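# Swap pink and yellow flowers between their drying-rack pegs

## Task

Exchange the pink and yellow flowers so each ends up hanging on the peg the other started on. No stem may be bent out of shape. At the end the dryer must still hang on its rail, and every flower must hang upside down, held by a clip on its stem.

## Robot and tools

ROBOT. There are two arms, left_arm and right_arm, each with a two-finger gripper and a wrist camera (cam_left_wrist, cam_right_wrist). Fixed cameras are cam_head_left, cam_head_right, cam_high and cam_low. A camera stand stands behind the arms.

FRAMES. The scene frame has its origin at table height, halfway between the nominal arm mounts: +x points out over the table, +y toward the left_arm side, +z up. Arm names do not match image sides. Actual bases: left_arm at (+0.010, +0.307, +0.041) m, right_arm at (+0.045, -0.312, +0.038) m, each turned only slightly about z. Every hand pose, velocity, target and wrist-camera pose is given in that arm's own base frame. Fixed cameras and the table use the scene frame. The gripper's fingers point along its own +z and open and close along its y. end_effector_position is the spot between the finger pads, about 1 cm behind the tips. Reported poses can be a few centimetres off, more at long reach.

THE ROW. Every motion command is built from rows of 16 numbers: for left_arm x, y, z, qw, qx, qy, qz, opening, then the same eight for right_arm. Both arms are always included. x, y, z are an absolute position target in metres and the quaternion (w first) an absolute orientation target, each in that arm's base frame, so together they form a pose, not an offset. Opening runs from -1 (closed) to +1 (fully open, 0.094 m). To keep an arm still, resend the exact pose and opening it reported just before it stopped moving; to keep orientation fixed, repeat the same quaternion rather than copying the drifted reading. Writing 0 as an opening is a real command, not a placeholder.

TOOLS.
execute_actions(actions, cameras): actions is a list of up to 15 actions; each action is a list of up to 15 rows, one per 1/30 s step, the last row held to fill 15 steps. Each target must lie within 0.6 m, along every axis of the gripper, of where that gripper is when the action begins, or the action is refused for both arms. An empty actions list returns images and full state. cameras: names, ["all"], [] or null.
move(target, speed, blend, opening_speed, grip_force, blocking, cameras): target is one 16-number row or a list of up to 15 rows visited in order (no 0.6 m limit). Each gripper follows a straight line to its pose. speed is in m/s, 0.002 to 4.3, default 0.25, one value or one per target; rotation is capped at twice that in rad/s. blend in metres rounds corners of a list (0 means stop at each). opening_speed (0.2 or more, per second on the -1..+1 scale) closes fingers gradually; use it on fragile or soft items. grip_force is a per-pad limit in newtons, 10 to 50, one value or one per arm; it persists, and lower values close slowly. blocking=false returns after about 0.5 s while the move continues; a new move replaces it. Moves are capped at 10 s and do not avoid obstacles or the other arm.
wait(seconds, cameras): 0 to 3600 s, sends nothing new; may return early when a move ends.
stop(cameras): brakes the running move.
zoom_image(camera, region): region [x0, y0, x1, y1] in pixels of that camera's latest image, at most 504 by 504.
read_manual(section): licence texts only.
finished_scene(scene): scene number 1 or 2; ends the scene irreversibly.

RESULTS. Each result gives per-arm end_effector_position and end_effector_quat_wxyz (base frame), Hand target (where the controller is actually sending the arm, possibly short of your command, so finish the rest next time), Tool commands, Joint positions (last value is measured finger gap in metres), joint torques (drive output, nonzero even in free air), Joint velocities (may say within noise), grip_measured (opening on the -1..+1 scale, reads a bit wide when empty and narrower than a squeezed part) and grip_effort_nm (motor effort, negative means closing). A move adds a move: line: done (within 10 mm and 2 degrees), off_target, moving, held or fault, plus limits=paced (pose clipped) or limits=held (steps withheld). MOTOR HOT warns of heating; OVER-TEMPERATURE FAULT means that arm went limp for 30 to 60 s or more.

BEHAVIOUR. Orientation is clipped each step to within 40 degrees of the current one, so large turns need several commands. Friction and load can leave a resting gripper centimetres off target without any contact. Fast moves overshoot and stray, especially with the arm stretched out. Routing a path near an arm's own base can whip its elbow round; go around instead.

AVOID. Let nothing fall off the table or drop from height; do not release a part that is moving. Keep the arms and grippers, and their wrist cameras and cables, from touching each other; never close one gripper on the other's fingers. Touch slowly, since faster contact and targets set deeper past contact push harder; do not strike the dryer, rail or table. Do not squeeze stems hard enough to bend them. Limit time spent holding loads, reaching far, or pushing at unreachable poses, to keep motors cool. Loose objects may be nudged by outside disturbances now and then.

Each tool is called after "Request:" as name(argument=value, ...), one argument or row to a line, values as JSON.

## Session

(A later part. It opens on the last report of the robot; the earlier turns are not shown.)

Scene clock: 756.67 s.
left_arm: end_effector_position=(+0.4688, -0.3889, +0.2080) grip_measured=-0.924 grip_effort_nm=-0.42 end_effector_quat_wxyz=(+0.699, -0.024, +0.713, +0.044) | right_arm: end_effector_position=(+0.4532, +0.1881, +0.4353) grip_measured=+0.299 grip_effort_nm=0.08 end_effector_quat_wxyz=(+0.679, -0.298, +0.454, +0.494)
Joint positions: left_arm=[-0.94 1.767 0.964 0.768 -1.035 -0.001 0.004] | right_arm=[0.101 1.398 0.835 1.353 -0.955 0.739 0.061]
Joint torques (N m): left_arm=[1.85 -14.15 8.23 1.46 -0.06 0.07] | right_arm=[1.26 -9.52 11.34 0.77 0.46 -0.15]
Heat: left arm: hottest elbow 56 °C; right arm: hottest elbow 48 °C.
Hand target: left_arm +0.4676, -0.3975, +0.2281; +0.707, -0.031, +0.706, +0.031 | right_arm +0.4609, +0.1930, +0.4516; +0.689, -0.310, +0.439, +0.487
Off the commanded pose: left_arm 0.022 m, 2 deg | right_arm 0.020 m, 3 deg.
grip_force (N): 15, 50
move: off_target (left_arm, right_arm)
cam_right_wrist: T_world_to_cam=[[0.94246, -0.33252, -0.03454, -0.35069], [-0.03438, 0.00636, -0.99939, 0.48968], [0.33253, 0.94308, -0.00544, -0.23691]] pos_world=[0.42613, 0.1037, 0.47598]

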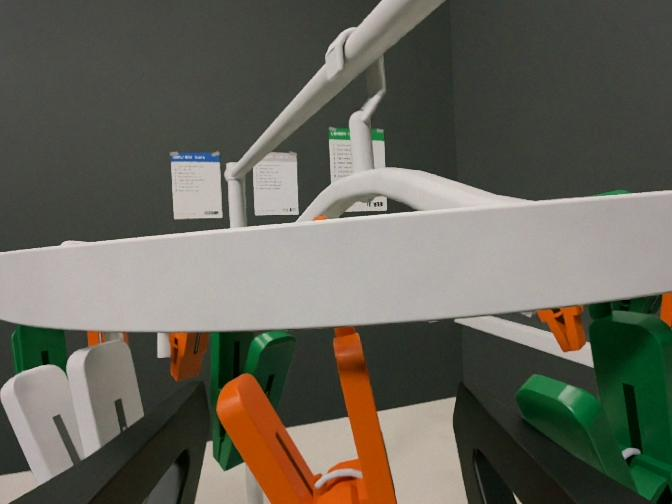

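Request:
move(
  target=[
    [0.468,-0.398,0.228,0.7064,-0.0308,0.7064,0.0308,-1,0.462,0.1935,0.452,0.6887,-0.3101,0.4388,0.4867,-0.75],
  ],
  opening_speed=0.5,
  cameras=["cam_right_wrist","cam_high"],
)

Request:
zoom_image(
  camera="cam_high",
  region=[230, 290, 290, 350],
)

Scene clock: 765.20 s.
left_arm: end_effector_position=(+0.4688, -0.3889, +0.2080) grip_measured=-0.924 grip_effort_nm=-0.42 end_effector_quat_wxyz=(+0.699, -0.024, +0.713, +0.044) | right_arm: end_effector_position=(+0.4533, +0.1881, +0.4353) grip_measured=-0.573 grip_effort_nm=-1.01 end_effector_quat_wxyz=(+0.679, -0.298, +0.454, +0.494)
Joint positions: left_arm=[-0.94 1.767 0.964 0.768 -1.035 -0.001 0.004] | right_arm=[0.101 1.398 0.835 1.353 -0.955 0.737 0.02]
Joint torques (N m): left_arm=[1.79 -14.27 8.24 1.46 -0.06 0.07] | right_arm=[1.38 -9.41 11.34 0.76 0.44 -0.15]
Heat: left arm: hottest elbow 56 °C; right arm: hottest elbow 50 °C.
Hand target: left_arm +0.4676, -0.3975, +0.2281; +0.707, -0.031, +0.706, +0.031 | right_arm +0.4610, +0.1931, +0.4516; +0.689, -0.310, +0.439, +0.487
Off the commanded pose: left_arm 0.022 m, 2 deg | right_arm 0.020 m, 3 deg.
grip_force (N): 15, 50
move: off_target (left_arm, right_arm)
cam_right_wrist: T_world_to_cam=[[0.94218, -0.33341, -0.03362, -0.35092], [-0.03348, 0.00616, -0.99942, 0.48933], [0.33342, 0.94276, -0.00535, -0.23729]] pos_world=[0.42613, 0.10369, 0.47598]
Images, in order (width x height): cam_high 672x504, cam_right_wrist 672x504.

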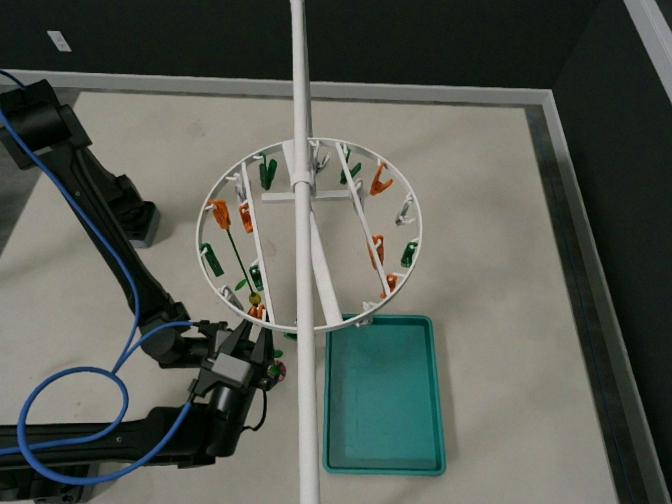

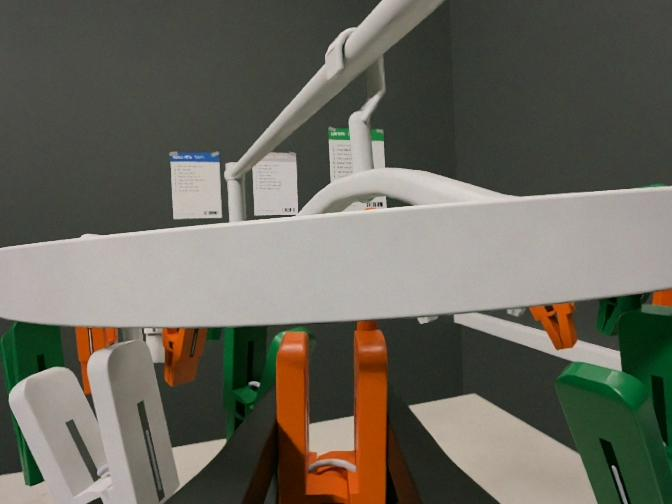

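Scaled by 8.400 from the camera's image (finer frame: 960x720).

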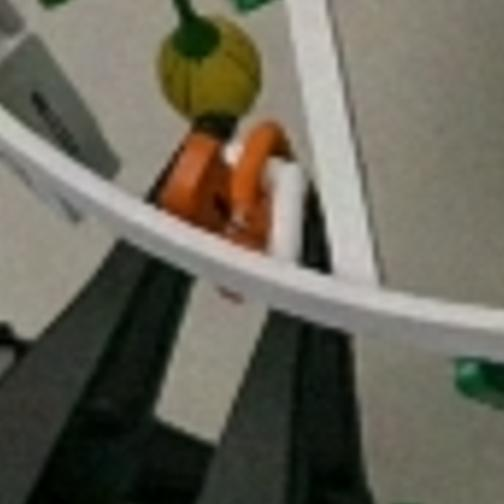

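Request:
move(
  target=[
    [0.4625,-0.4115,0.215,0.7064,-0.0308,0.7064,0.0308,-1,0.462,0.1935,0.452,0.6887,-0.3101,0.4388,0.4867,-0.75],
    [0.465,-0.4115,0.236,0.7064,-0.0308,0.7064,0.0308,-1,0.462,0.1935,0.452,0.6887,-0.3101,0.4388,0.4867,-0.75],
  ],
  speed=0.06,
  cameras=["cam_high"],
)

Request:
zoom_image(
  camera="cam_high",
  region=[230, 290, 290, 350],
)

Scene clock: 778.83 s.
left_arm: end_effector_position=(+0.4587, -0.3996, +0.2026) grip_measured=-0.924 grip_effort_nm=-0.42 end_effector_quat_wxyz=(+0.694, -0.013, +0.718, +0.051) | right_arm: end_effector_position=(+0.4533, +0.1881, +0.4353) grip_measured=-0.574 grip_effort_nm=-1.03 end_effector_quat_wxyz=(+0.679, -0.298, +0.454, +0.494)
Joint positions: left_arm=[-0.968 1.774 0.971 0.739 -1.059 -0.001 0.004] | right_arm=[0.101 1.398 0.835 1.353 -0.955 0.737 0.02]
Joint torques (N m): left_arm=[2.32 -14.8 9.87 1.46 0.06 0.07] | right_arm=[1.32 -9.52 11.33 0.75 0.44 -0.14]
Heat: left arm: hottest elbow 55 °C; right arm: hottest elbow 53 °C.
Hand target: left_arm +0.4637, -0.4101, +0.2362; +0.707, -0.031, +0.706, +0.031 | right_arm +0.4610, +0.1931, +0.4516; +0.689, -0.310, +0.439, +0.487
Off the commanded pose: left_arm 0.036 m, 4 deg | right_arm 0.020 m, 3 deg.
grip_force (N): 15, 50
move: off_target (left_arm, right_arm)

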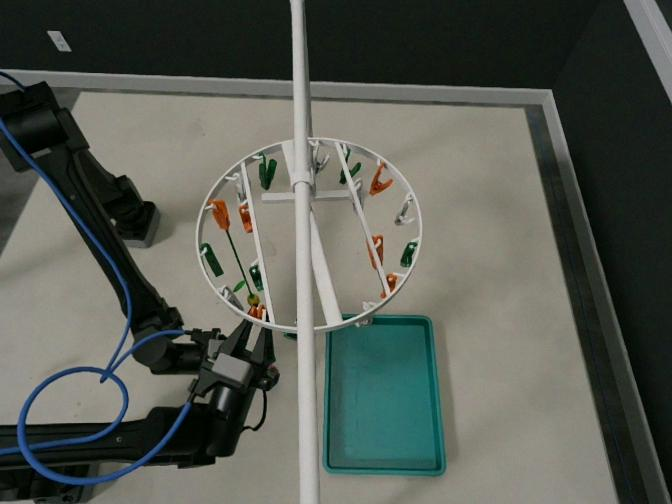

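Scaled by 8.400 from the camera's image (finer frame: 960x720).

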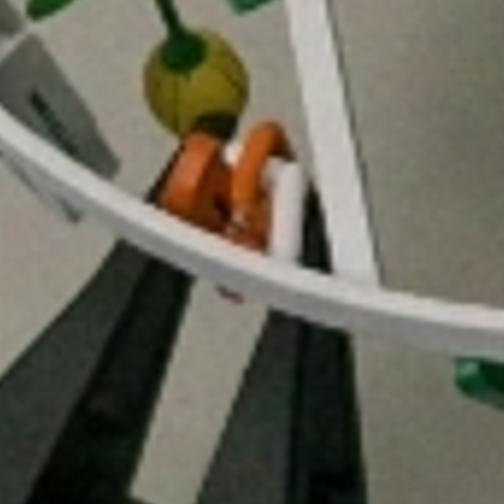

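Request:
move(
  target=[
    [0.470,-0.4075,0.238,0.7064,-0.0308,0.7064,0.0308,-1,0.462,0.1935,0.452,0.6887,-0.3101,0.4388,0.4867,-0.75],
  ],
  speed=0.06,
)

Scene clock: 781.13 s.
left_arm: end_effector_position=(+0.4586, -0.4010, +0.2047) grip_measured=-0.924 grip_effort_nm=-0.42 end_effector_quat_wxyz=(+0.694, -0.010, +0.718, +0.047) | right_arm: end_effector_position=(+0.4533, +0.1881, +0.4353) grip_measured=-0.574 grip_effort_nm=-1.03 end_effector_quat_wxyz=(+0.679, -0.298, +0.454, +0.494)
Joint positions: left_arm=[-0.968 1.769 0.971 0.735 -1.049 -0.001 0.004] | right_arm=[0.101 1.398 0.835 1.353 -0.955 0.737 0.02]
Joint torques (N m): left_arm=[3.19 -14.68 9.91 1.59 0.13 0.08] | right_arm=[1.2 -9.41 11.34 0.76 0.42 -0.14]
Heat: left arm: hottest elbow 56 °C; right arm: hottest elbow 53 °C.
Hand target: left_arm +0.4686, -0.4062, +0.2382; +0.707, -0.031, +0.706, +0.031 | right_arm +0.4610, +0.1931, +0.4516; +0.689, -0.310, +0.439, +0.487
Off the commanded pose: left_arm 0.036 m, 4 deg | right_arm 0.020 m, 3 deg.
grip_force (N): 15, 50
move: off_target (left_arm, right_arm)

Request:
move(
  target=[
    [0.477,-0.4015,0.240,0.7064,-0.0308,0.7064,0.0308,-1,0.462,0.1935,0.452,0.6887,-0.3101,0.4388,0.4867,-0.75],
  ],
  speed=0.06,
)

Scene clock: 783.07 s.
left_arm: end_effector_position=(+0.4666, -0.3944, +0.2068) grip_measured=-0.924 grip_effort_nm=-0.42 end_effector_quat_wxyz=(+0.694, -0.011, +0.718, +0.047) | right_arm: end_effector_position=(+0.4533, +0.1881, +0.4353) grip_measured=-0.574 grip_effort_nm=-1.03 end_effector_quat_wxyz=(+0.679, -0.298, +0.454, +0.494)
Joint positions: left_arm=[-0.948 1.764 0.971 0.73 -1.031 -0.001 0.004] | right_arm=[0.101 1.398 0.835 1.353 -0.955 0.737 0.02]
Joint torques (N m): left_arm=[3.02 -14.62 9.91 1.48 0.12 0.08] | right_arm=[1.38 -9.47 11.33 0.76 0.42 -0.15]
Heat: left arm: hottest elbow 56 °C; right arm: hottest elbow 53 °C.
Hand target: left_arm +0.4757, -0.4001, +0.2401; +0.707, -0.031, +0.706, +0.031 | right_arm +0.4610, +0.1931, +0.4516; +0.689, -0.310, +0.439, +0.487
Off the commanded pose: left_arm 0.035 m, 4 deg | right_arm 0.020 m, 3 deg.
grip_force (N): 15, 50
move: off_target (left_arm, right_arm)

Request:
move(
  target=[
    [0.475,-0.4025,0.256,0.7064,-0.0308,0.7064,0.0308,-1,0.462,0.1935,0.452,0.6887,-0.3101,0.4388,0.4867,-0.75],
    [0.475,-0.4025,0.274,0.7064,-0.0308,0.7064,0.0308,-1,0.462,0.1935,0.452,0.6887,-0.3101,0.4388,0.4867,-0.75],
  ],
  speed=0.05,
  cameras=["cam_high","cam_left_wrist"],
)

Request:
zoom_image(
  camera="cam_high",
  region=[230, 290, 290, 350],
)

Scene clock: 787.77 s.
left_arm: end_effector_position=(+0.4654, -0.3927, +0.2276) grip_measured=-0.924 grip_effort_nm=-0.42 end_effector_quat_wxyz=(+0.688, -0.003, +0.723, +0.055) | right_arm: end_effector_position=(+0.4541, +0.1878, +0.4379) grip_measured=-0.574 grip_effort_nm=-1.03 end_effector_quat_wxyz=(+0.681, -0.298, +0.452, +0.493)
Joint positions: left_arm=[-0.948 1.711 0.985 0.637 -1.031 -0.001 0.004] | right_arm=[0.101 1.398 0.84 1.353 -0.952 0.737 0.02]
Joint torques (N m): left_arm=[2.73 -15.15 11.17 1.61 -0.05 0.07] | right_arm=[1.2 -9.35 11.07 0.7 0.32 -0.14]
Heat: left arm: hottest elbow 57 °C; right arm: hottest elbow 54 °C.
Hand target: left_arm +0.4729, -0.4002, +0.2741; +0.707, -0.031, +0.706, +0.031 | right_arm +0.4612, +0.1931, +0.4516; +0.689, -0.310, +0.439, +0.487
Off the commanded pose: left_arm 0.048 m, 5 deg | right_arm 0.017 m, 2 deg.
grip_force (N): 15, 50
move: off_target (left_arm, right_arm)
cam_left_wrist: T_world_to_cam=[[0.08565, -0.99228, -0.08963, -0.40918], [-0.46707, 0.03948, -0.88334, 0.47174], [0.88006, 0.11752, -0.46009, -0.16632]] pos_world=[0.40176, -0.4051, 0.30351]

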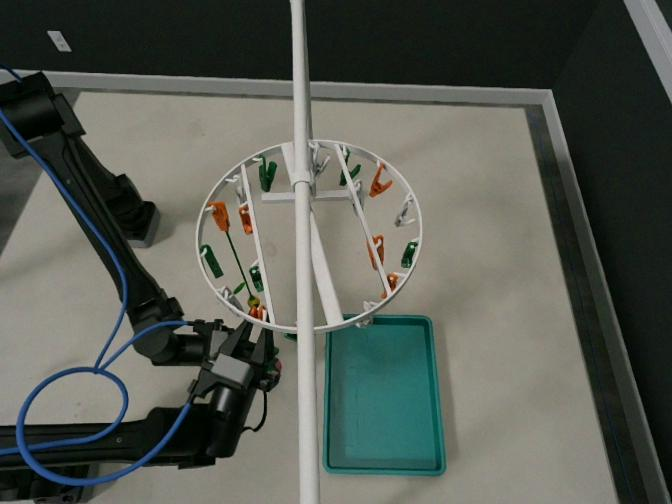

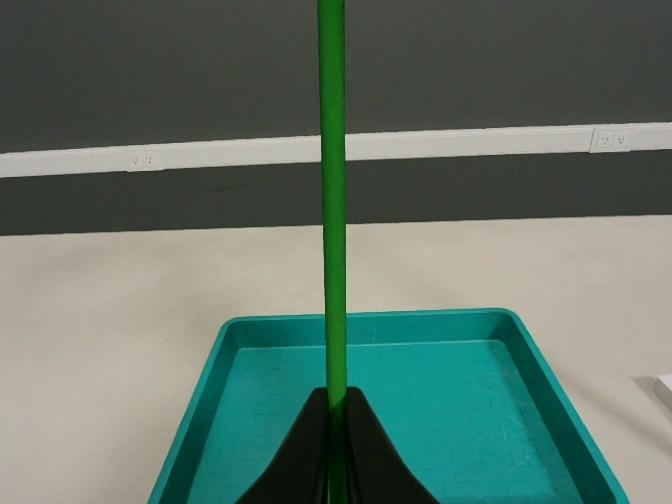

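Scaled by 8.400 from the camera's image (finer frame: 960x720).

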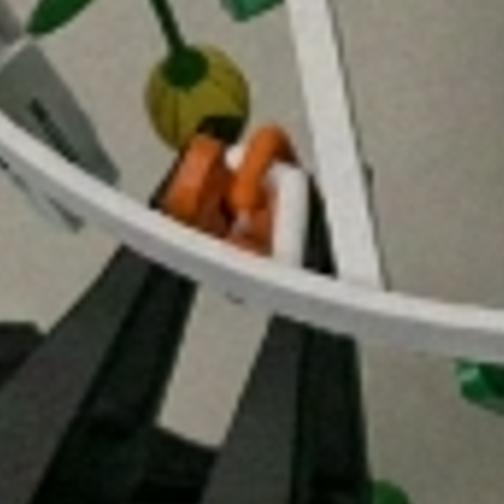

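Request:
move(
  target=[
    [0.475,-0.4025,0.256,0.7064,-0.0308,0.7064,0.0308,-1,0.462,0.1935,0.452,0.6887,-0.3101,0.4388,0.4867,-0.75],
    [0.475,-0.4025,0.256,0.7064,-0.0308,0.7064,0.0308,-1,0.462,0.1935,0.452,0.6887,-0.3101,0.4388,0.4867,-0.2],
  ],
  speed=0.05,
  opening_speed=0.3,
  cameras=["cam_right_wrist"],
)

Scene clock: 794.10 s.
left_arm: end_effector_position=(+0.4656, -0.3929, +0.2306) grip_measured=-0.924 grip_effort_nm=-0.42 end_effector_quat_wxyz=(+0.692, -0.009, +0.720, +0.050) | right_arm: end_effector_position=(+0.4544, +0.1878, +0.4389) grip_measured=-0.202 grip_effort_nm=0.08 end_effector_quat_wxyz=(+0.682, -0.298, +0.451, +0.492)
Joint positions: left_arm=[-0.948 1.711 0.985 0.655 -1.031 -0.001 0.004] | right_arm=[0.101 1.399 0.843 1.353 -0.952 0.736 0.037]
Joint torques (N m): left_arm=[2.84 -12.57 10.29 2.73 -0.04 0.05] | right_arm=[1.32 -9.7 10.89 0.72 0.32 -0.14]
Heat: left arm: hottest elbow 56 °C; right arm: hottest elbow 54 °C.
Hand target: left_arm +0.4739, -0.4014, +0.2561; +0.706, -0.031, +0.707, +0.031 | right_arm +0.4612, +0.1931, +0.4519; +0.689, -0.310, +0.439, +0.487
Off the commanded pose: left_arm 0.029 m, 4 deg | right_arm 0.016 m, 2 deg.
grip_force (N): 15, 50
move: off_target (left_arm, right_arm); target 2's new opening was sent with right_arm's hand 0.016 m and 2 deg from that target
cam_right_wrist: T_world_to_cam=[[0.94147, -0.336, -0.02703, -0.35393], [-0.02547, 0.00905, -0.99964, 0.48895], [0.33613, 0.94182, -0.00004, -0.24085]] pos_world=[0.42663, 0.10349, 0.47919]

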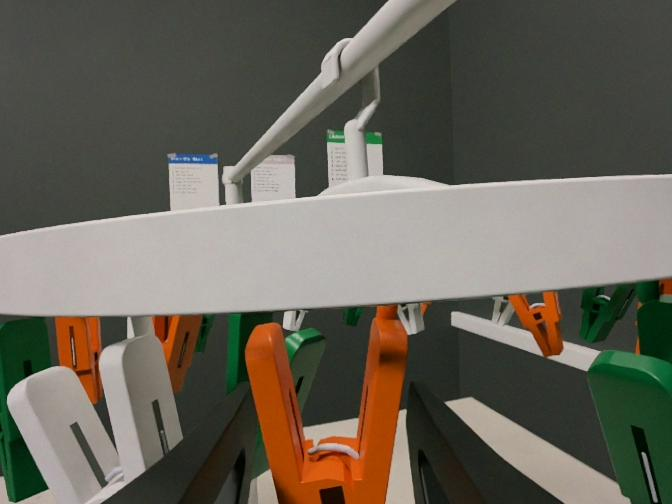

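Request:
move(
  target=[
    [0.475,-0.4025,0.256,0.7064,-0.0308,0.7064,0.0308,-1,0.4612,0.1931,0.4519,0.6887,-0.3101,0.4388,0.4867,0.2],
    [0.475,-0.4025,0.256,0.7064,-0.0308,0.7064,0.0308,-1,0.4435,0.148,0.440,0.6887,-0.3101,0.4388,0.4867,0.2],
  ],
  speed=0.08,
  cameras=["cam_right_wrist"],
)

Request:
zoom_image(
  camera="cam_right_wrist",
  region=[240, 264, 440, 504],
)

Scene clock: 799.33 s.
left_arm: end_effector_position=(+0.4656, -0.3929, +0.2306) grip_measured=-0.924 grip_effort_nm=-0.42 end_effector_quat_wxyz=(+0.692, -0.009, +0.720, +0.050) | right_arm: end_effector_position=(+0.4420, +0.1518, +0.4487) grip_measured=+0.199 grip_effort_nm=0.08 end_effector_quat_wxyz=(+0.694, -0.317, +0.431, +0.482)
Joint positions: left_arm=[-0.948 1.711 0.985 0.655 -1.031 -0.001 0.004] | right_arm=[0.009 1.399 0.843 1.515 -1.022 0.856 0.056]
Joint torques (N m): left_arm=[2.78 -12.57 10.26 2.74 -0.04 0.06] | right_arm=[-0.15 -9.93 6.3 1.25 0.39 0.18]
Heat: left arm: hottest elbow 55 °C; right arm: hottest elbow 53 °C.
Hand target: left_arm +0.4739, -0.4014, +0.2561; +0.706, -0.031, +0.707, +0.031 | right_arm +0.4434, +0.1480, +0.4402; +0.689, -0.310, +0.439, +0.486
Off the commanded pose: left_arm 0.029 m, 4 deg | right_arm 0.010 m, 1 deg.
grip_force (N): 15, 50
move: off_target (left_arm)
cam_right_wrist: T_world_to_cam=[[0.94253, -0.33231, 0.03472, -0.38277], [0.03712, 0.00086, -0.99931, 0.47219], [0.33205, 0.94317, 0.01314, -0.20707]] pos_world=[0.41201, 0.0677, 0.48787]

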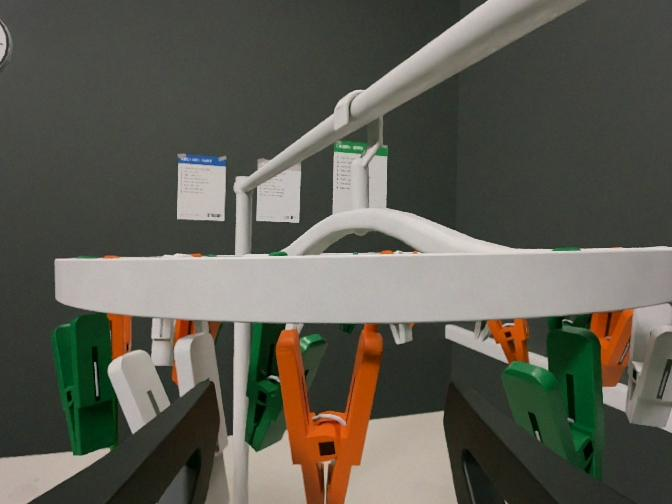

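Scaled by 2.100 from the camera's image (finer frame: 960x720).

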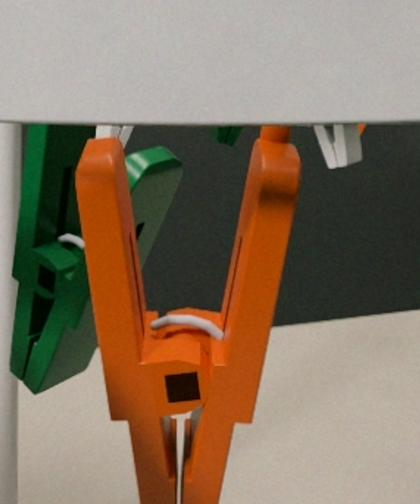

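Request:
move(
  target=[
    [0.475,-0.4025,0.256,0.7064,-0.0308,0.7064,0.0308,-1,0.4435,0.140,0.410,0.6887,-0.3101,0.4388,0.4867,0.2],
  ],
  speed=0.08,
  cameras=["cam_right_wrist"],
)

Request:
zoom_image(
  camera="cam_right_wrist",
  region=[240, 264, 440, 504],
)

Scene clock: 801.93 s.
left_arm: end_effector_position=(+0.4656, -0.3929, +0.2306) grip_measured=-0.924 grip_effort_nm=-0.42 end_effector_quat_wxyz=(+0.692, -0.009, +0.720, +0.050) | right_arm: end_effector_position=(+0.4418, +0.1443, +0.4185) grip_measured=+0.199 grip_effort_nm=0.08 end_effector_quat_wxyz=(+0.688, -0.310, +0.446, +0.482)
Joint positions: left_arm=[-0.948 1.711 0.985 0.655 -1.031 -0.001 0.004] | right_arm=[-0.011 1.429 0.792 1.568 -1.034 0.862 0.056]
Joint torques (N m): left_arm=[2.73 -12.57 10.29 2.74 -0.03 0.05] | right_arm=[-0.15 -9.58 6.16 1.32 0.39 0]
Heat: left arm: hottest elbow 55 °C; right arm: hottest elbow 52 °C.
Hand target: left_arm +0.4739, -0.4014, +0.2561; +0.706, -0.031, +0.707, +0.031 | right_arm +0.4434, +0.1404, +0.4105; +0.688, -0.307, +0.450, +0.479
Off the commanded pose: left_arm 0.029 m, 4 deg | right_arm 0.010 m, 1 deg.
joint sent to its limit (right arm) — joint 4 (wrist pitch), upper limit. The joint targets still meet the commanded pose.
grip_force (N): 15, 50
move: off_target (left_arm)
cam_right_wrist: T_world_to_cam=[[0.93981, -0.34163, 0.00657, -0.36975], [0.00423, -0.00759, -0.99996, 0.45803], [0.34166, 0.9398, -0.00568, -0.19539]] pos_world=[0.41232, 0.06079, 0.45933]

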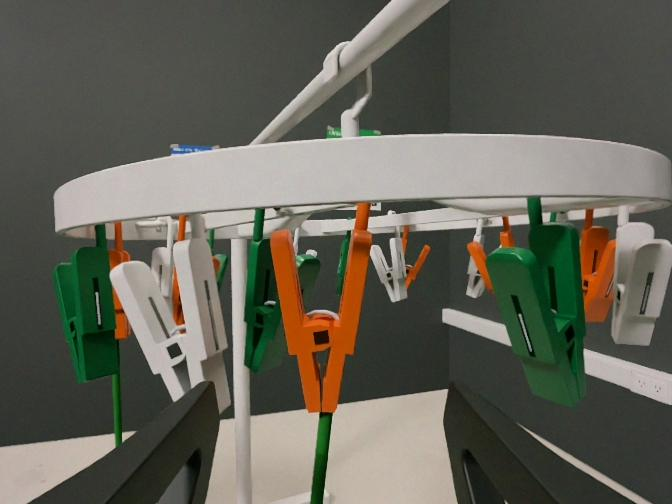

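Scaled by 2.100 from the camera's image (finer frame: 960x720).

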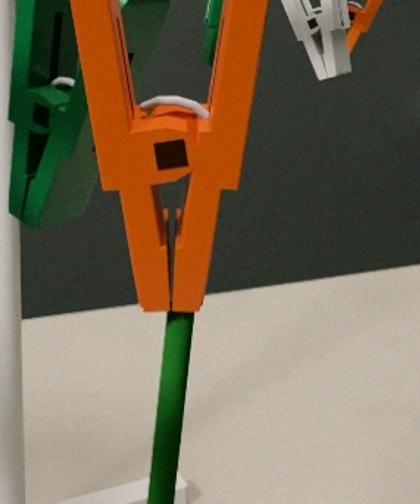

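Request:
move(
  target=[
    [0.475,-0.4025,0.216,0.7064,-0.0308,0.7064,0.0308,-1,0.4435,0.140,0.410,0.6887,-0.3101,0.4388,0.4867,0.2],
  ],
  speed=0.06,
  cameras=["cam_right_wrist","cam_left_wrist","cam_high"],
)

Request:
zoom_image(
  camera="cam_right_wrist",
  region=[240, 264, 440, 504],
)

Request:
zoom_image(
  camera="cam_high",
  region=[230, 290, 290, 350],
)

Scene clock: 807.47 s.
left_arm: end_effector_position=(+0.4695, -0.3983, +0.2110) grip_measured=-0.924 grip_effort_nm=-0.42 end_effector_quat_wxyz=(+0.700, -0.021, +0.712, +0.038) | right_arm: end_effector_position=(+0.4417, +0.1443, +0.4185) grip_measured=+0.199 grip_effort_nm=0.08 end_effector_quat_wxyz=(+0.688, -0.310, +0.446, +0.482)
Joint positions: left_arm=[-0.948 1.775 0.985 0.759 -1.031 -0.001 0.004] | right_arm=[-0.011 1.429 0.792 1.569 -1.034 0.862 0.056]
Joint torques (N m): left_arm=[2.78 -12.04 8.05 2.59 0 0.05] | right_arm=[-0.26 -9.7 6.15 1.29 0.37 -0.02]
Heat: left arm: hottest elbow 55 °C; right arm: hottest elbow 51 °C.
Hand target: left_arm +0.4748, -0.4023, +0.2160; +0.706, -0.031, +0.707, +0.031 | right_arm +0.4434, +0.1404, +0.4105; +0.688, -0.307, +0.450, +0.479
Off the commanded pose: left_arm 0.009 m, 2 deg | right_arm 0.010 m, 1 deg.
joint sent to its limit (right arm) — joint 4 (wrist pitch), upper limit. The joint targets still meet the commanded pose.
grip_force (N): 15, 50
move: done
cam_left_wrist: T_world_to_cam=[[0.08783, -0.99537, -0.03917, -0.42956], [-0.43648, -0.00311, -0.89971, 0.43125], [0.89542, 0.09612, -0.43473, -0.198]] pos_world=[0.40326, -0.4072, 0.2851]
cam_right_wrist: T_world_to_cam=[[0.93981, -0.34163, 0.00694, -0.36983], [0.00462, -0.00763, -0.99996, 0.45787], [0.34166, 0.93981, -0.00559, -0.1954]] pos_world=[0.41222, 0.06079, 0.45933]
Images, in order (width x height): cam_high 672x504, cam_left_wrist 672x504, cam_right_wrist 672x504.

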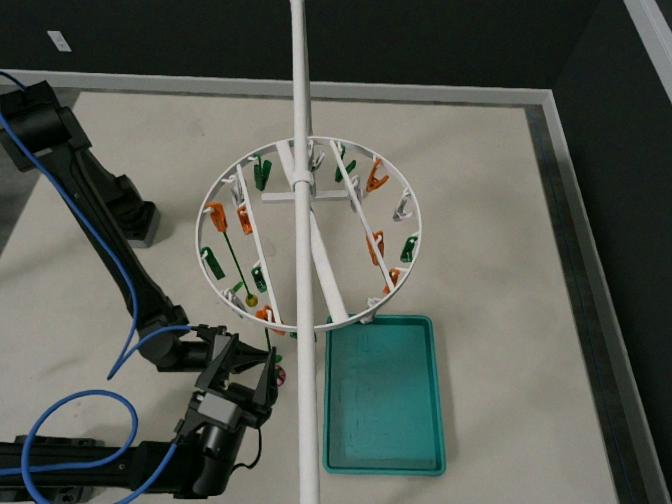

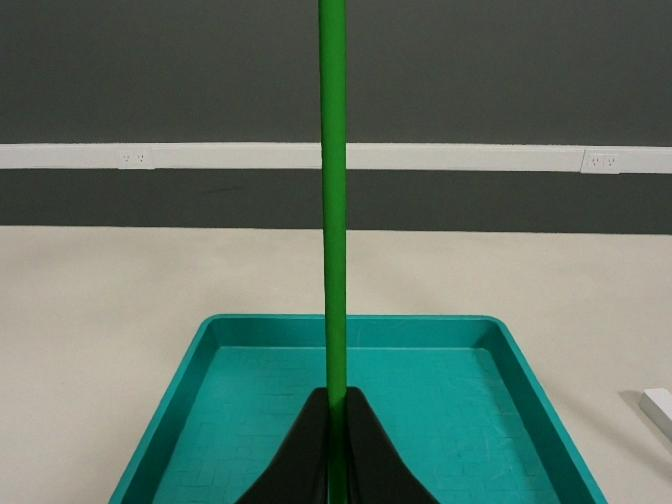

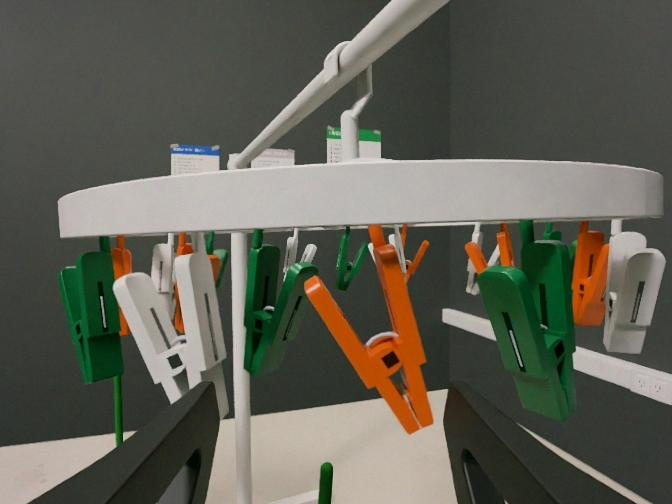

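Scaled by 2.100 from the camera's image (finer frame: 960x720).

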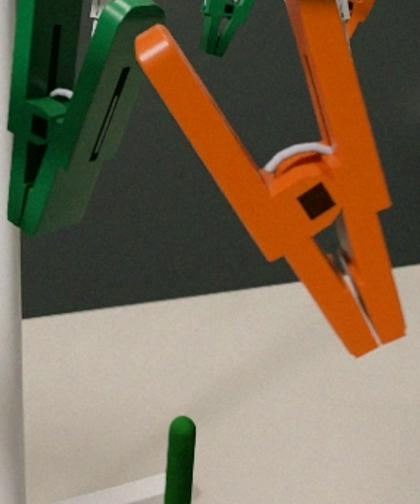

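Scaled by 8.400 from the camera's image (finer frame: 960x720).

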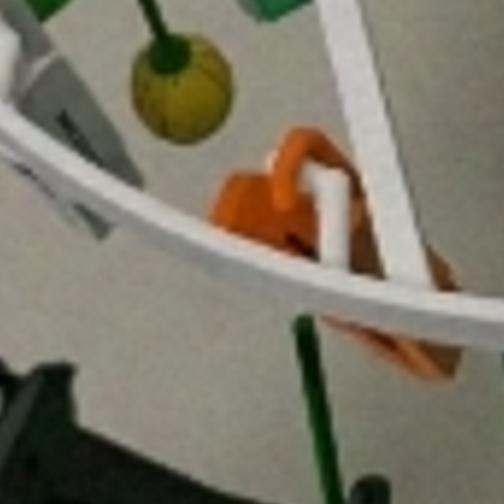

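Request:
move(
  target=[
    [0.477,-0.4165,0.205,0.7064,-0.0308,0.7064,0.0308,-1,0.445,0.137,0.430,0.6887,-0.3101,0.4388,0.4867,0.3],
    [0.4815,-0.4145,0.232,0.7064,-0.0308,0.7064,0.0308,-1,0.466,0.173,0.4535,0.6887,-0.3101,0.4388,0.4867,0.3],
  ],
  speed=0.08,
  cameras=["cam_right_wrist"],
)

Scene clock: 820.47 s.
left_arm: end_effector_position=(+0.4741, -0.4035, +0.2002) grip_measured=-0.924 grip_effort_nm=-0.42 end_effector_quat_wxyz=(+0.694, -0.015, +0.718, +0.050) | right_arm: end_effector_position=(+0.4617, +0.1683, +0.4306) grip_measured=+0.299 grip_effort_nm=0.08 end_effector_quat_wxyz=(+0.675, -0.294, +0.459, +0.497)
Joint positions: left_arm=[-0.948 1.804 1.006 0.737 -1.038 -0.001 0.004] | right_arm=[0.05 1.429 0.848 1.412 -0.989 0.806 0.061]
Joint torques (N m): left_arm=[2.55 -14.97 9.85 1.46 0.12 0.07] | right_arm=[1.26 -11.58 11.1 0.66 0.5 -0.12]
Heat: left arm: hottest elbow 54 °C; right arm: hottest elbow 49 °C.
Hand target: left_arm +0.4803, -0.4132, +0.2321; +0.707, -0.031, +0.706, +0.031 | right_arm +0.4646, +0.1726, +0.4532; +0.689, -0.310, +0.438, +0.487
Off the commanded pose: left_arm 0.034 m, 3 deg | right_arm 0.024 m, 4 deg.
grip_force (N): 15, 50
move: off_target (left_arm, right_arm)
cam_right_wrist: T_world_to_cam=[[0.94191, -0.33233, -0.04864, -0.35912], [-0.04908, 0.00707, -0.99877, 0.49195], [0.33226, 0.94314, -0.00966, -0.21918]] pos_world=[0.43523, 0.0839, 0.47176]

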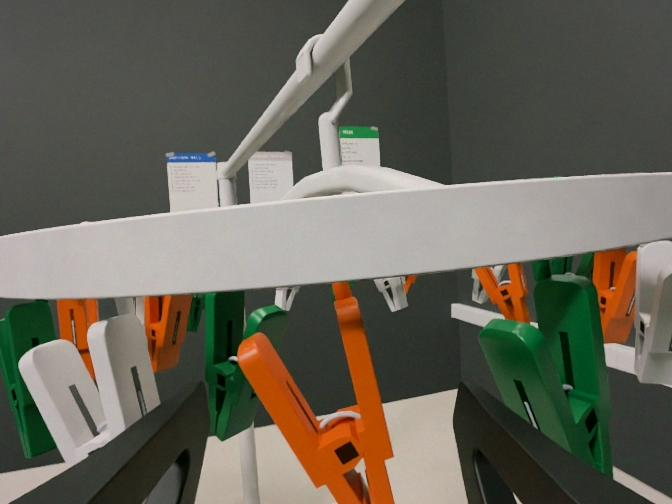

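Request:
move(
  target=[
    [0.4815,-0.4145,0.232,0.7064,-0.0308,0.7064,0.0308,-1,0.4635,0.173,0.467,0.6887,-0.3101,0.4388,0.4867,0.4],
    [0.4815,-0.4145,0.232,0.7064,-0.0308,0.7064,0.0308,-1,0.4635,0.173,0.467,0.6887,-0.3101,0.4388,0.4867,-0.75],
  ],
  speed=0.06,
  opening_speed=0.5,
  cameras=["cam_right_wrist","cam_high"],
)

Request:
zoom_image(
  camera="cam_high",
  region=[230, 290, 290, 350],
)

Scene clock: 828.47 s.
left_arm: end_effector_position=(+0.4741, -0.4035, +0.2002) grip_measured=-0.924 grip_effort_nm=-0.42 end_effector_quat_wxyz=(+0.694, -0.015, +0.718, +0.050) | right_arm: end_effector_position=(+0.4605, +0.1688, +0.4429) grip_measured=-0.721 grip_effort_nm=-0.97 end_effector_quat_wxyz=(+0.675, -0.293, +0.459, +0.497)
Joint positions: left_arm=[-0.948 1.804 1.006 0.737 -1.038 -0.001 0.004] | right_arm=[0.052 1.405 0.862 1.371 -0.987 0.804 0.013]
Joint torques (N m): left_arm=[2.55 -14.97 9.84 1.47 0.12 0.07] | right_arm=[1.26 -11.28 11.29 0.68 0.43 -0.15]
Heat: left arm: hottest elbow 55 °C; right arm: hottest elbow 49 °C.
Hand target: left_arm +0.4803, -0.4132, +0.2321; +0.707, -0.031, +0.706, +0.031 | right_arm +0.4621, +0.1726, +0.4665; +0.689, -0.310, +0.439, +0.487
Off the commanded pose: left_arm 0.034 m, 3 deg | right_arm 0.025 m, 4 deg.
grip_force (N): 15, 50
move: off_target (left_arm, right_arm); target 2's new opening was sent with right_arm's hand 0.025 m and 4 deg from that target
cam_right_wrist: T_world_to_cam=[[0.94165, -0.33283, -0.05025, -0.3563], [-0.05059, 0.00765, -0.99869, 0.50464], [0.33277, 0.94296, -0.00964, -0.21935]] pos_world=[0.43404, 0.0844, 0.48396]
Images, in order (width x height): cam_high 672x504, cam_right_wrist 672x504.

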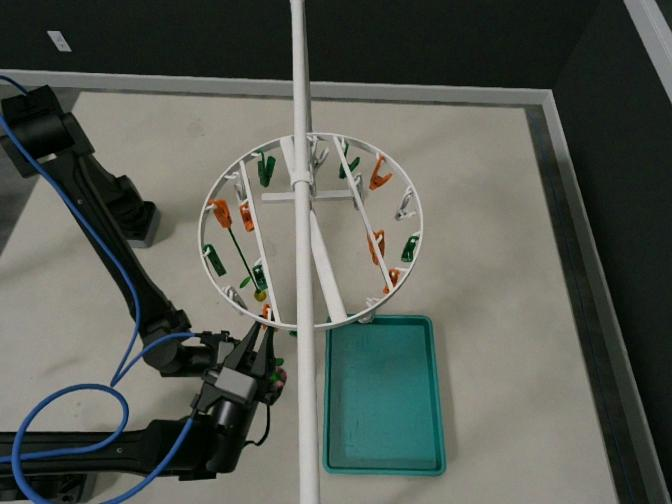

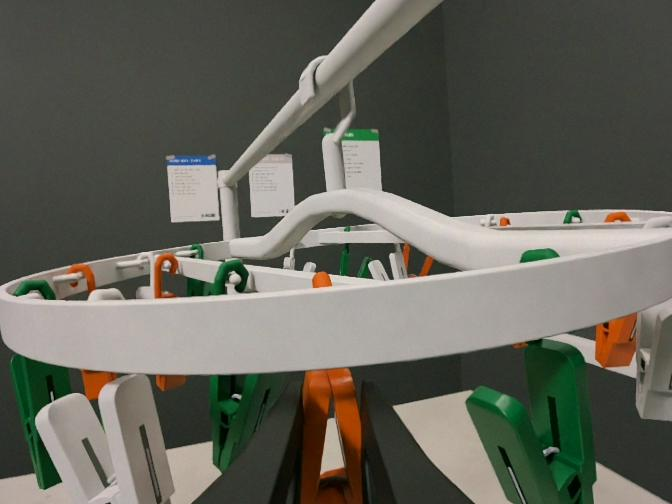

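Scaled by 8.400 from the camera's image (finer frame: 960x720).

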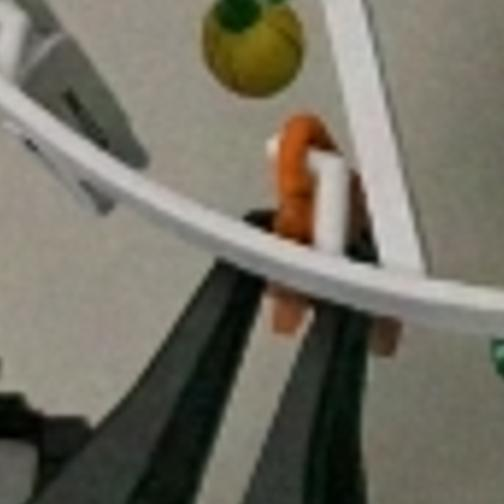

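Request:
move(
  target=[
    [0.4835,-0.426,0.232,0.7064,-0.0308,0.7064,0.0308,-1,0.4635,0.173,0.467,0.6887,-0.3101,0.4388,0.4867,-0.75],
  ],
  speed=0.06,
  cameras=["cam_high"],
)

Request:
zoom_image(
  camera="cam_high",
  region=[250, 310, 290, 350],
)

Scene clock: 839.37 s.
left_arm: end_effector_position=(+0.4793, -0.4103, +0.2126) grip_measured=-0.924 grip_effort_nm=-0.42 end_effector_quat_wxyz=(+0.699, -0.022, +0.714, +0.045) | right_arm: end_effector_position=(+0.4605, +0.1688, +0.4429) grip_measured=-0.724 grip_effort_nm=-1.03 end_effector_quat_wxyz=(+0.675, -0.293, +0.459, +0.497)
Joint positions: left_arm=[-0.948 1.804 1.04 0.725 -1.042 -0.001 0.004] | right_arm=[0.052 1.405 0.862 1.371 -0.987 0.804 0.013]
Joint torques (N m): left_arm=[1.79 -13.45 10.09 1.47 -0.07 0.06] | right_arm=[1.26 -11.4 11.32 0.68 0.44 -0.14]
Heat: left arm: hottest elbow 55 °C; right arm: hottest elbow 50 °C.
Hand target: left_arm +0.4826, -0.4250, +0.2320; +0.706, -0.031, +0.706, +0.031 | right_arm +0.4621, +0.1726, +0.4665; +0.689, -0.310, +0.439, +0.487
Off the commanded pose: left_arm 0.025 m, 2 deg | right_arm 0.025 m, 4 deg.
grip_force (N): 15, 50
move: off_target (left_arm, right_arm)

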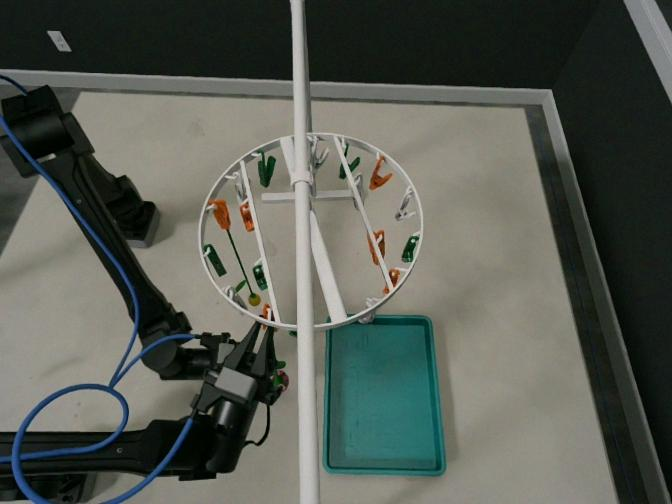

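Scaled by 12.600 from the camera's image (finer frame: 960x720).

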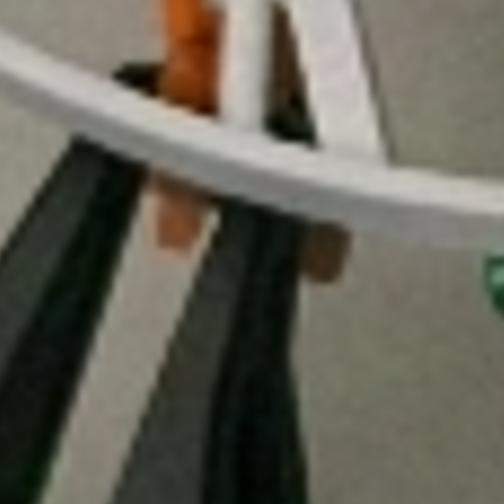

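Request:
move(
  target=[
    [0.481,-0.4345,0.226,0.7064,-0.0308,0.7064,0.0308,-1,0.4635,0.173,0.467,0.6887,-0.3101,0.4388,0.4867,-0.75],
  ],
  speed=0.06,
)

Scene clock: 841.73 s.
left_arm: end_effector_position=(+0.4755, -0.4184, +0.2137) grip_measured=-0.924 grip_effort_nm=-0.42 end_effector_quat_wxyz=(+0.700, -0.023, +0.713, +0.043) | right_arm: end_effector_position=(+0.4605, +0.1688, +0.4429) grip_measured=-0.724 grip_effort_nm=-1.03 end_effector_quat_wxyz=(+0.675, -0.293, +0.459, +0.497)
Joint positions: left_arm=[-0.962 1.811 1.053 0.724 -1.055 -0.001 0.004] | right_arm=[0.052 1.405 0.862 1.371 -0.987 0.804 0.013]
Joint torques (N m): left_arm=[1.96 -12.51 10.21 1.77 -0.07 0.06] | right_arm=[1.14 -11.34 11.26 0.72 0.43 -0.16]
Heat: left arm: hottest elbow 55 °C; right arm: hottest elbow 50 °C.
Hand target: left_arm +0.4802, -0.4337, +0.2260; +0.706, -0.031, +0.707, +0.031 | right_arm +0.4621, +0.1726, +0.4665; +0.689, -0.310, +0.439, +0.487
Off the commanded pose: left_arm 0.021 m, 2 deg | right_arm 0.025 m, 4 deg.
grip_force (N): 15, 50
move: off_target (left_arm, right_arm)

Request:
move(
  target=[
    [0.482,-0.4320,0.248,0.7064,-0.0308,0.7064,0.0308,-1,0.4635,0.173,0.467,0.6887,-0.3101,0.4388,0.4867,-0.75],
    [0.482,-0.4320,0.264,0.7064,-0.0308,0.7064,0.0308,-1,0.4635,0.173,0.467,0.6887,-0.3101,0.4388,0.4867,-0.75],
  ],
  speed=0.05,
  cameras=["cam_high"],
)

Request:
zoom_image(
  camera="cam_high",
  region=[250, 310, 290, 350],
)

Scene clock: 846.43 s.
left_arm: end_effector_position=(+0.4768, -0.4203, +0.2299) grip_measured=-0.924 grip_effort_nm=-0.42 end_effector_quat_wxyz=(+0.694, -0.015, +0.718, +0.051) | right_arm: end_effector_position=(+0.4605, +0.1688, +0.4429) grip_measured=-0.724 grip_effort_nm=-1.03 end_effector_quat_wxyz=(+0.675, -0.293, +0.459, +0.497)
Joint positions: left_arm=[-0.962 1.779 1.075 0.641 -1.055 -0.001 0.004] | right_arm=[0.052 1.405 0.862 1.371 -0.987 0.804 0.013]
Joint torques (N m): left_arm=[2.32 -15.15 10.55 1.52 0.07 0.07] | right_arm=[1.14 -11.4 11.32 0.75 0.42 -0.15]
Heat: left arm: hottest elbow 55 °C; right arm: hottest elbow 51 °C.
Hand target: left_arm +0.4808, -0.4305, +0.2641; +0.707, -0.031, +0.706, +0.031 | right_arm +0.4621, +0.1726, +0.4665; +0.689, -0.310, +0.439, +0.487
Off the commanded pose: left_arm 0.036 m, 4 deg | right_arm 0.025 m, 4 deg.
grip_force (N): 15, 50
move: off_target (left_arm, right_arm)

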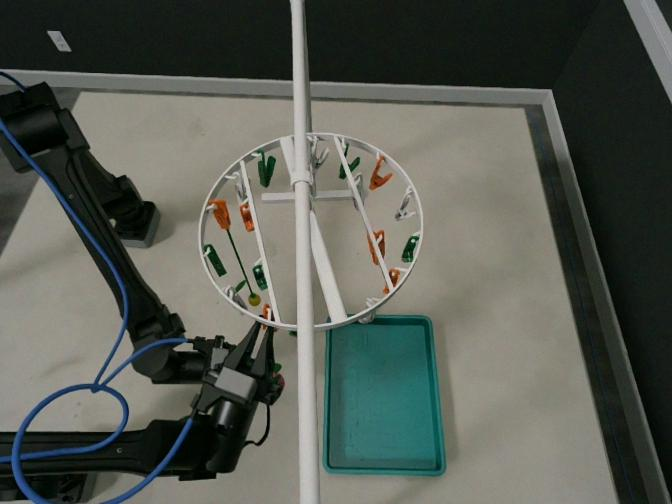

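Scaled by 12.600 from the camera's image (finer frame: 960x720).

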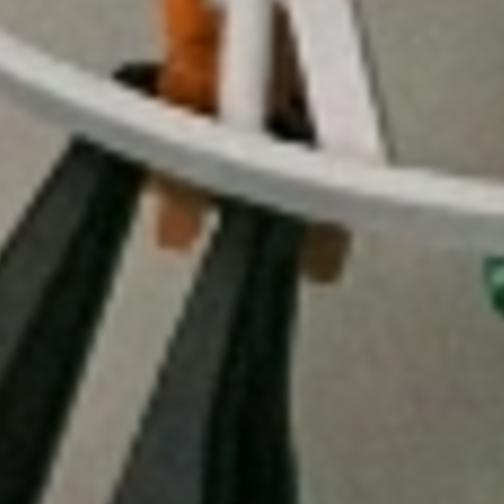

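Request:
move(
  target=[
    [0.482,-0.4320,0.264,0.7064,-0.0308,0.7064,0.0308,-1,0.4635,0.173,0.467,0.6887,-0.3101,0.4388,0.4867,-0.1],
  ],
  opening_speed=0.3,
  cameras=["cam_right_wrist","cam_high"],
)

Request:
zoom_image(
  camera="cam_high",
  region=[240, 300, 300, 360],
)

Scene clock: 850.57 s.
left_arm: end_effector_position=(+0.4768, -0.4203, +0.2299) grip_measured=-0.924 grip_effort_nm=-0.42 end_effector_quat_wxyz=(+0.694, -0.014, +0.718, +0.051) | right_arm: end_effector_position=(+0.4605, +0.1688, +0.4429) grip_measured=-0.102 grip_effort_nm=0.08 end_effector_quat_wxyz=(+0.675, -0.293, +0.459, +0.497)
Joint positions: left_arm=[-0.962 1.779 1.075 0.641 -1.055 -0.001 0.004] | right_arm=[0.052 1.405 0.862 1.371 -0.987 0.804 0.042]
Joint torques (N m): left_arm=[2.26 -15.15 10.55 1.46 0.07 0.07] | right_arm=[1.26 -11.63 11.33 0.69 0.44 -0.15]
Heat: left arm: hottest elbow 55 °C; right arm: hottest elbow 51 °C.
Hand target: left_arm +0.4807, -0.4305, +0.2640; +0.707, -0.031, +0.706, +0.031 | right_arm +0.4622, +0.1726, +0.4665; +0.689, -0.310, +0.439, +0.487
Off the commanded pose: left_arm 0.036 m, 4 deg | right_arm 0.025 m, 4 deg.
grip_force (N): 15, 50
move: off_target (left_arm, right_arm)
cam_right_wrist: T_world_to_cam=[[0.94165, -0.33283, -0.05025, -0.3563], [-0.05059, 0.00765, -0.99869, 0.50464], [0.33277, 0.94296, -0.00964, -0.21935]] pos_world=[0.43404, 0.0844, 0.48396]
Images, in order (width x height): cam_high 672x504, cam_right_wrist 672x504.

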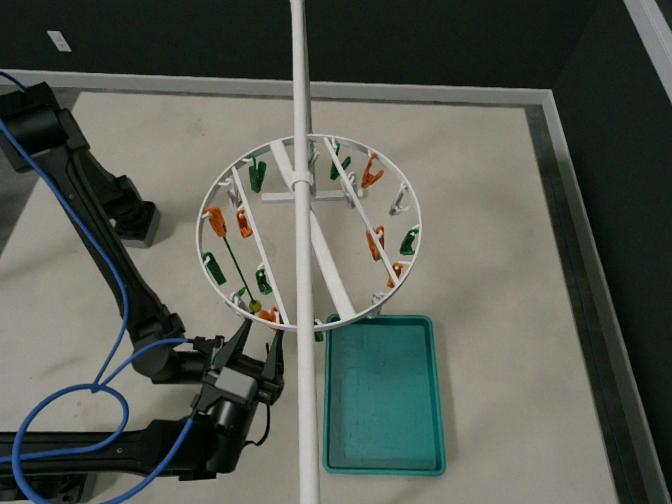

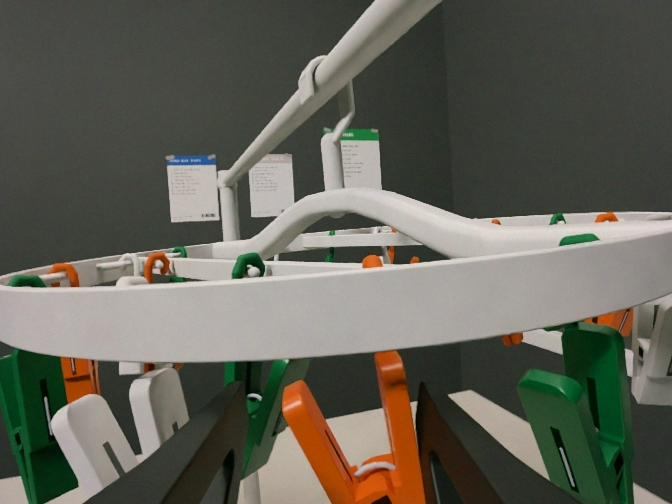

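Scaled by 8.400 from the camera's image (finer frame: 960x720).

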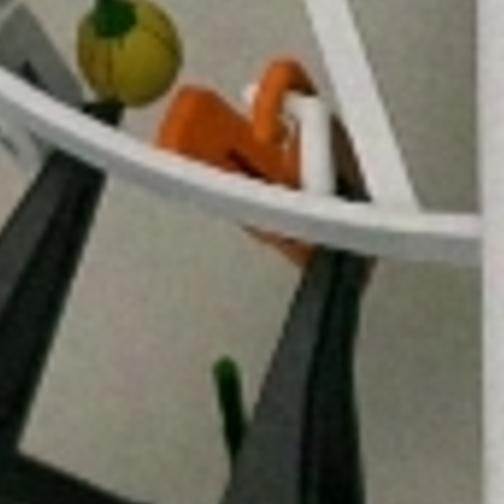

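Request:
move(
  target=[
    [0.480,-0.4320,0.215,0.7064,-0.0308,0.7064,0.0308,-1,0.4635,0.173,0.467,0.6887,-0.3101,0.4388,0.4867,0.4],
    [0.489,-0.399,0.226,0.7064,-0.0308,0.7064,0.0308,-1,0.4635,0.173,0.467,0.6887,-0.3101,0.4388,0.4867,0.4],
  ],
  speed=0.07,
  cameras=["cam_right_wrist","cam_high"],
)

Request:
zoom_image(
  camera="cam_high",
  region=[240, 300, 300, 360],
)

Scene clock: 861.23 s.
left_arm: end_effector_position=(+0.4876, -0.4017, +0.2091) grip_measured=-0.924 grip_effort_nm=-0.42 end_effector_quat_wxyz=(+0.698, -0.018, +0.715, +0.042) | right_arm: end_effector_position=(+0.4605, +0.1688, +0.4429) grip_measured=+0.399 grip_effort_nm=0.08 end_effector_quat_wxyz=(+0.675, -0.293, +0.459, +0.497)
Joint positions: left_arm=[-0.924 1.802 1.028 0.731 -1.009 -0.001 0.004] | right_arm=[0.052 1.405 0.862 1.371 -0.987 0.804 0.066]
Joint torques (N m): left_arm=[2.9 -15.15 6.79 2.63 0.13 0.06] | right_arm=[1.08 -11.46 11.29 0.72 0.43 -0.15]
Heat: left arm: hottest elbow 55 °C; right arm: hottest elbow 51 °C.
Hand target: left_arm +0.4889, -0.3989, +0.2259; +0.706, -0.031, +0.706, +0.031 | right_arm +0.4622, +0.1726, +0.4665; +0.689, -0.310, +0.439, +0.487
Off the commanded pose: left_arm 0.017 m, 2 deg | right_arm 0.025 m, 4 deg.
grip_force (N): 15, 50
move: off_target (left_arm, right_arm)
cam_right_wrist: T_world_to_cam=[[0.94165, -0.33283, -0.05025, -0.3563], [-0.05059, 0.00765, -0.99869, 0.50464], [0.33277, 0.94296, -0.00964, -0.21935]] pos_world=[0.43404, 0.0844, 0.48396]
Images, in order (width x height): cam_high 672x504, cam_right_wrist 672x504.

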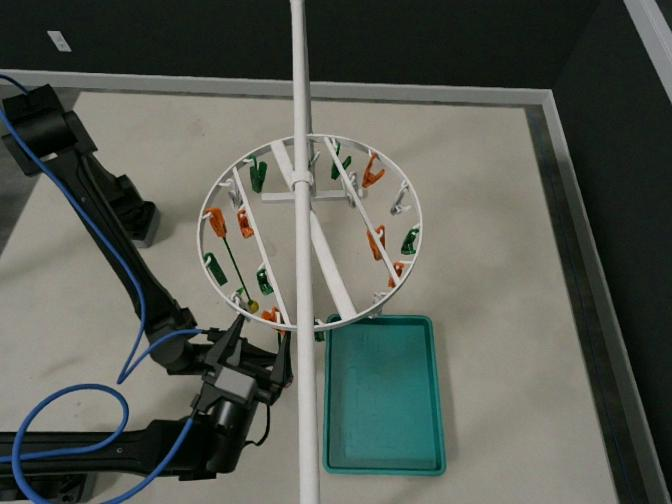

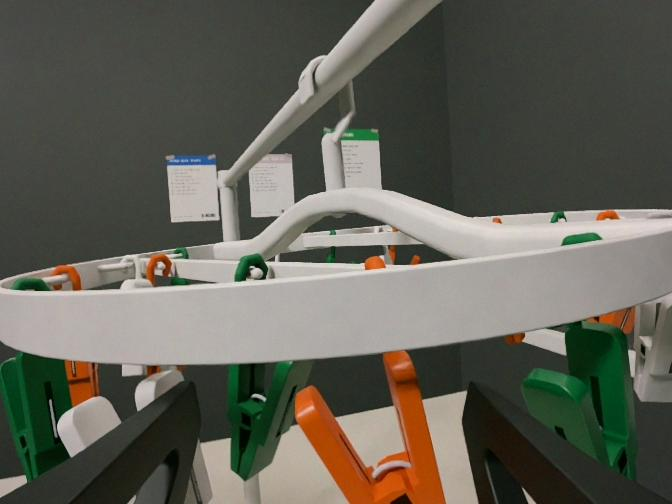

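Scaled by 8.400 from the camera's image (finer frame: 960x720).

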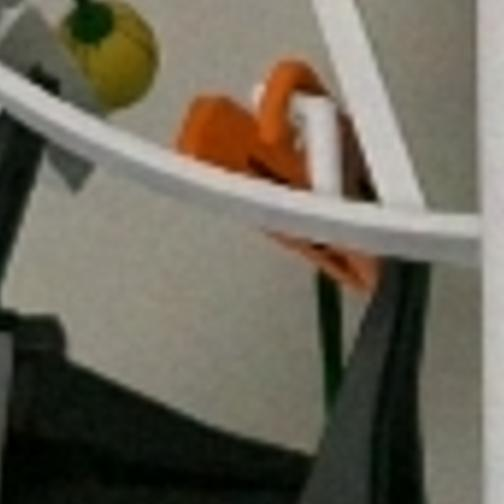

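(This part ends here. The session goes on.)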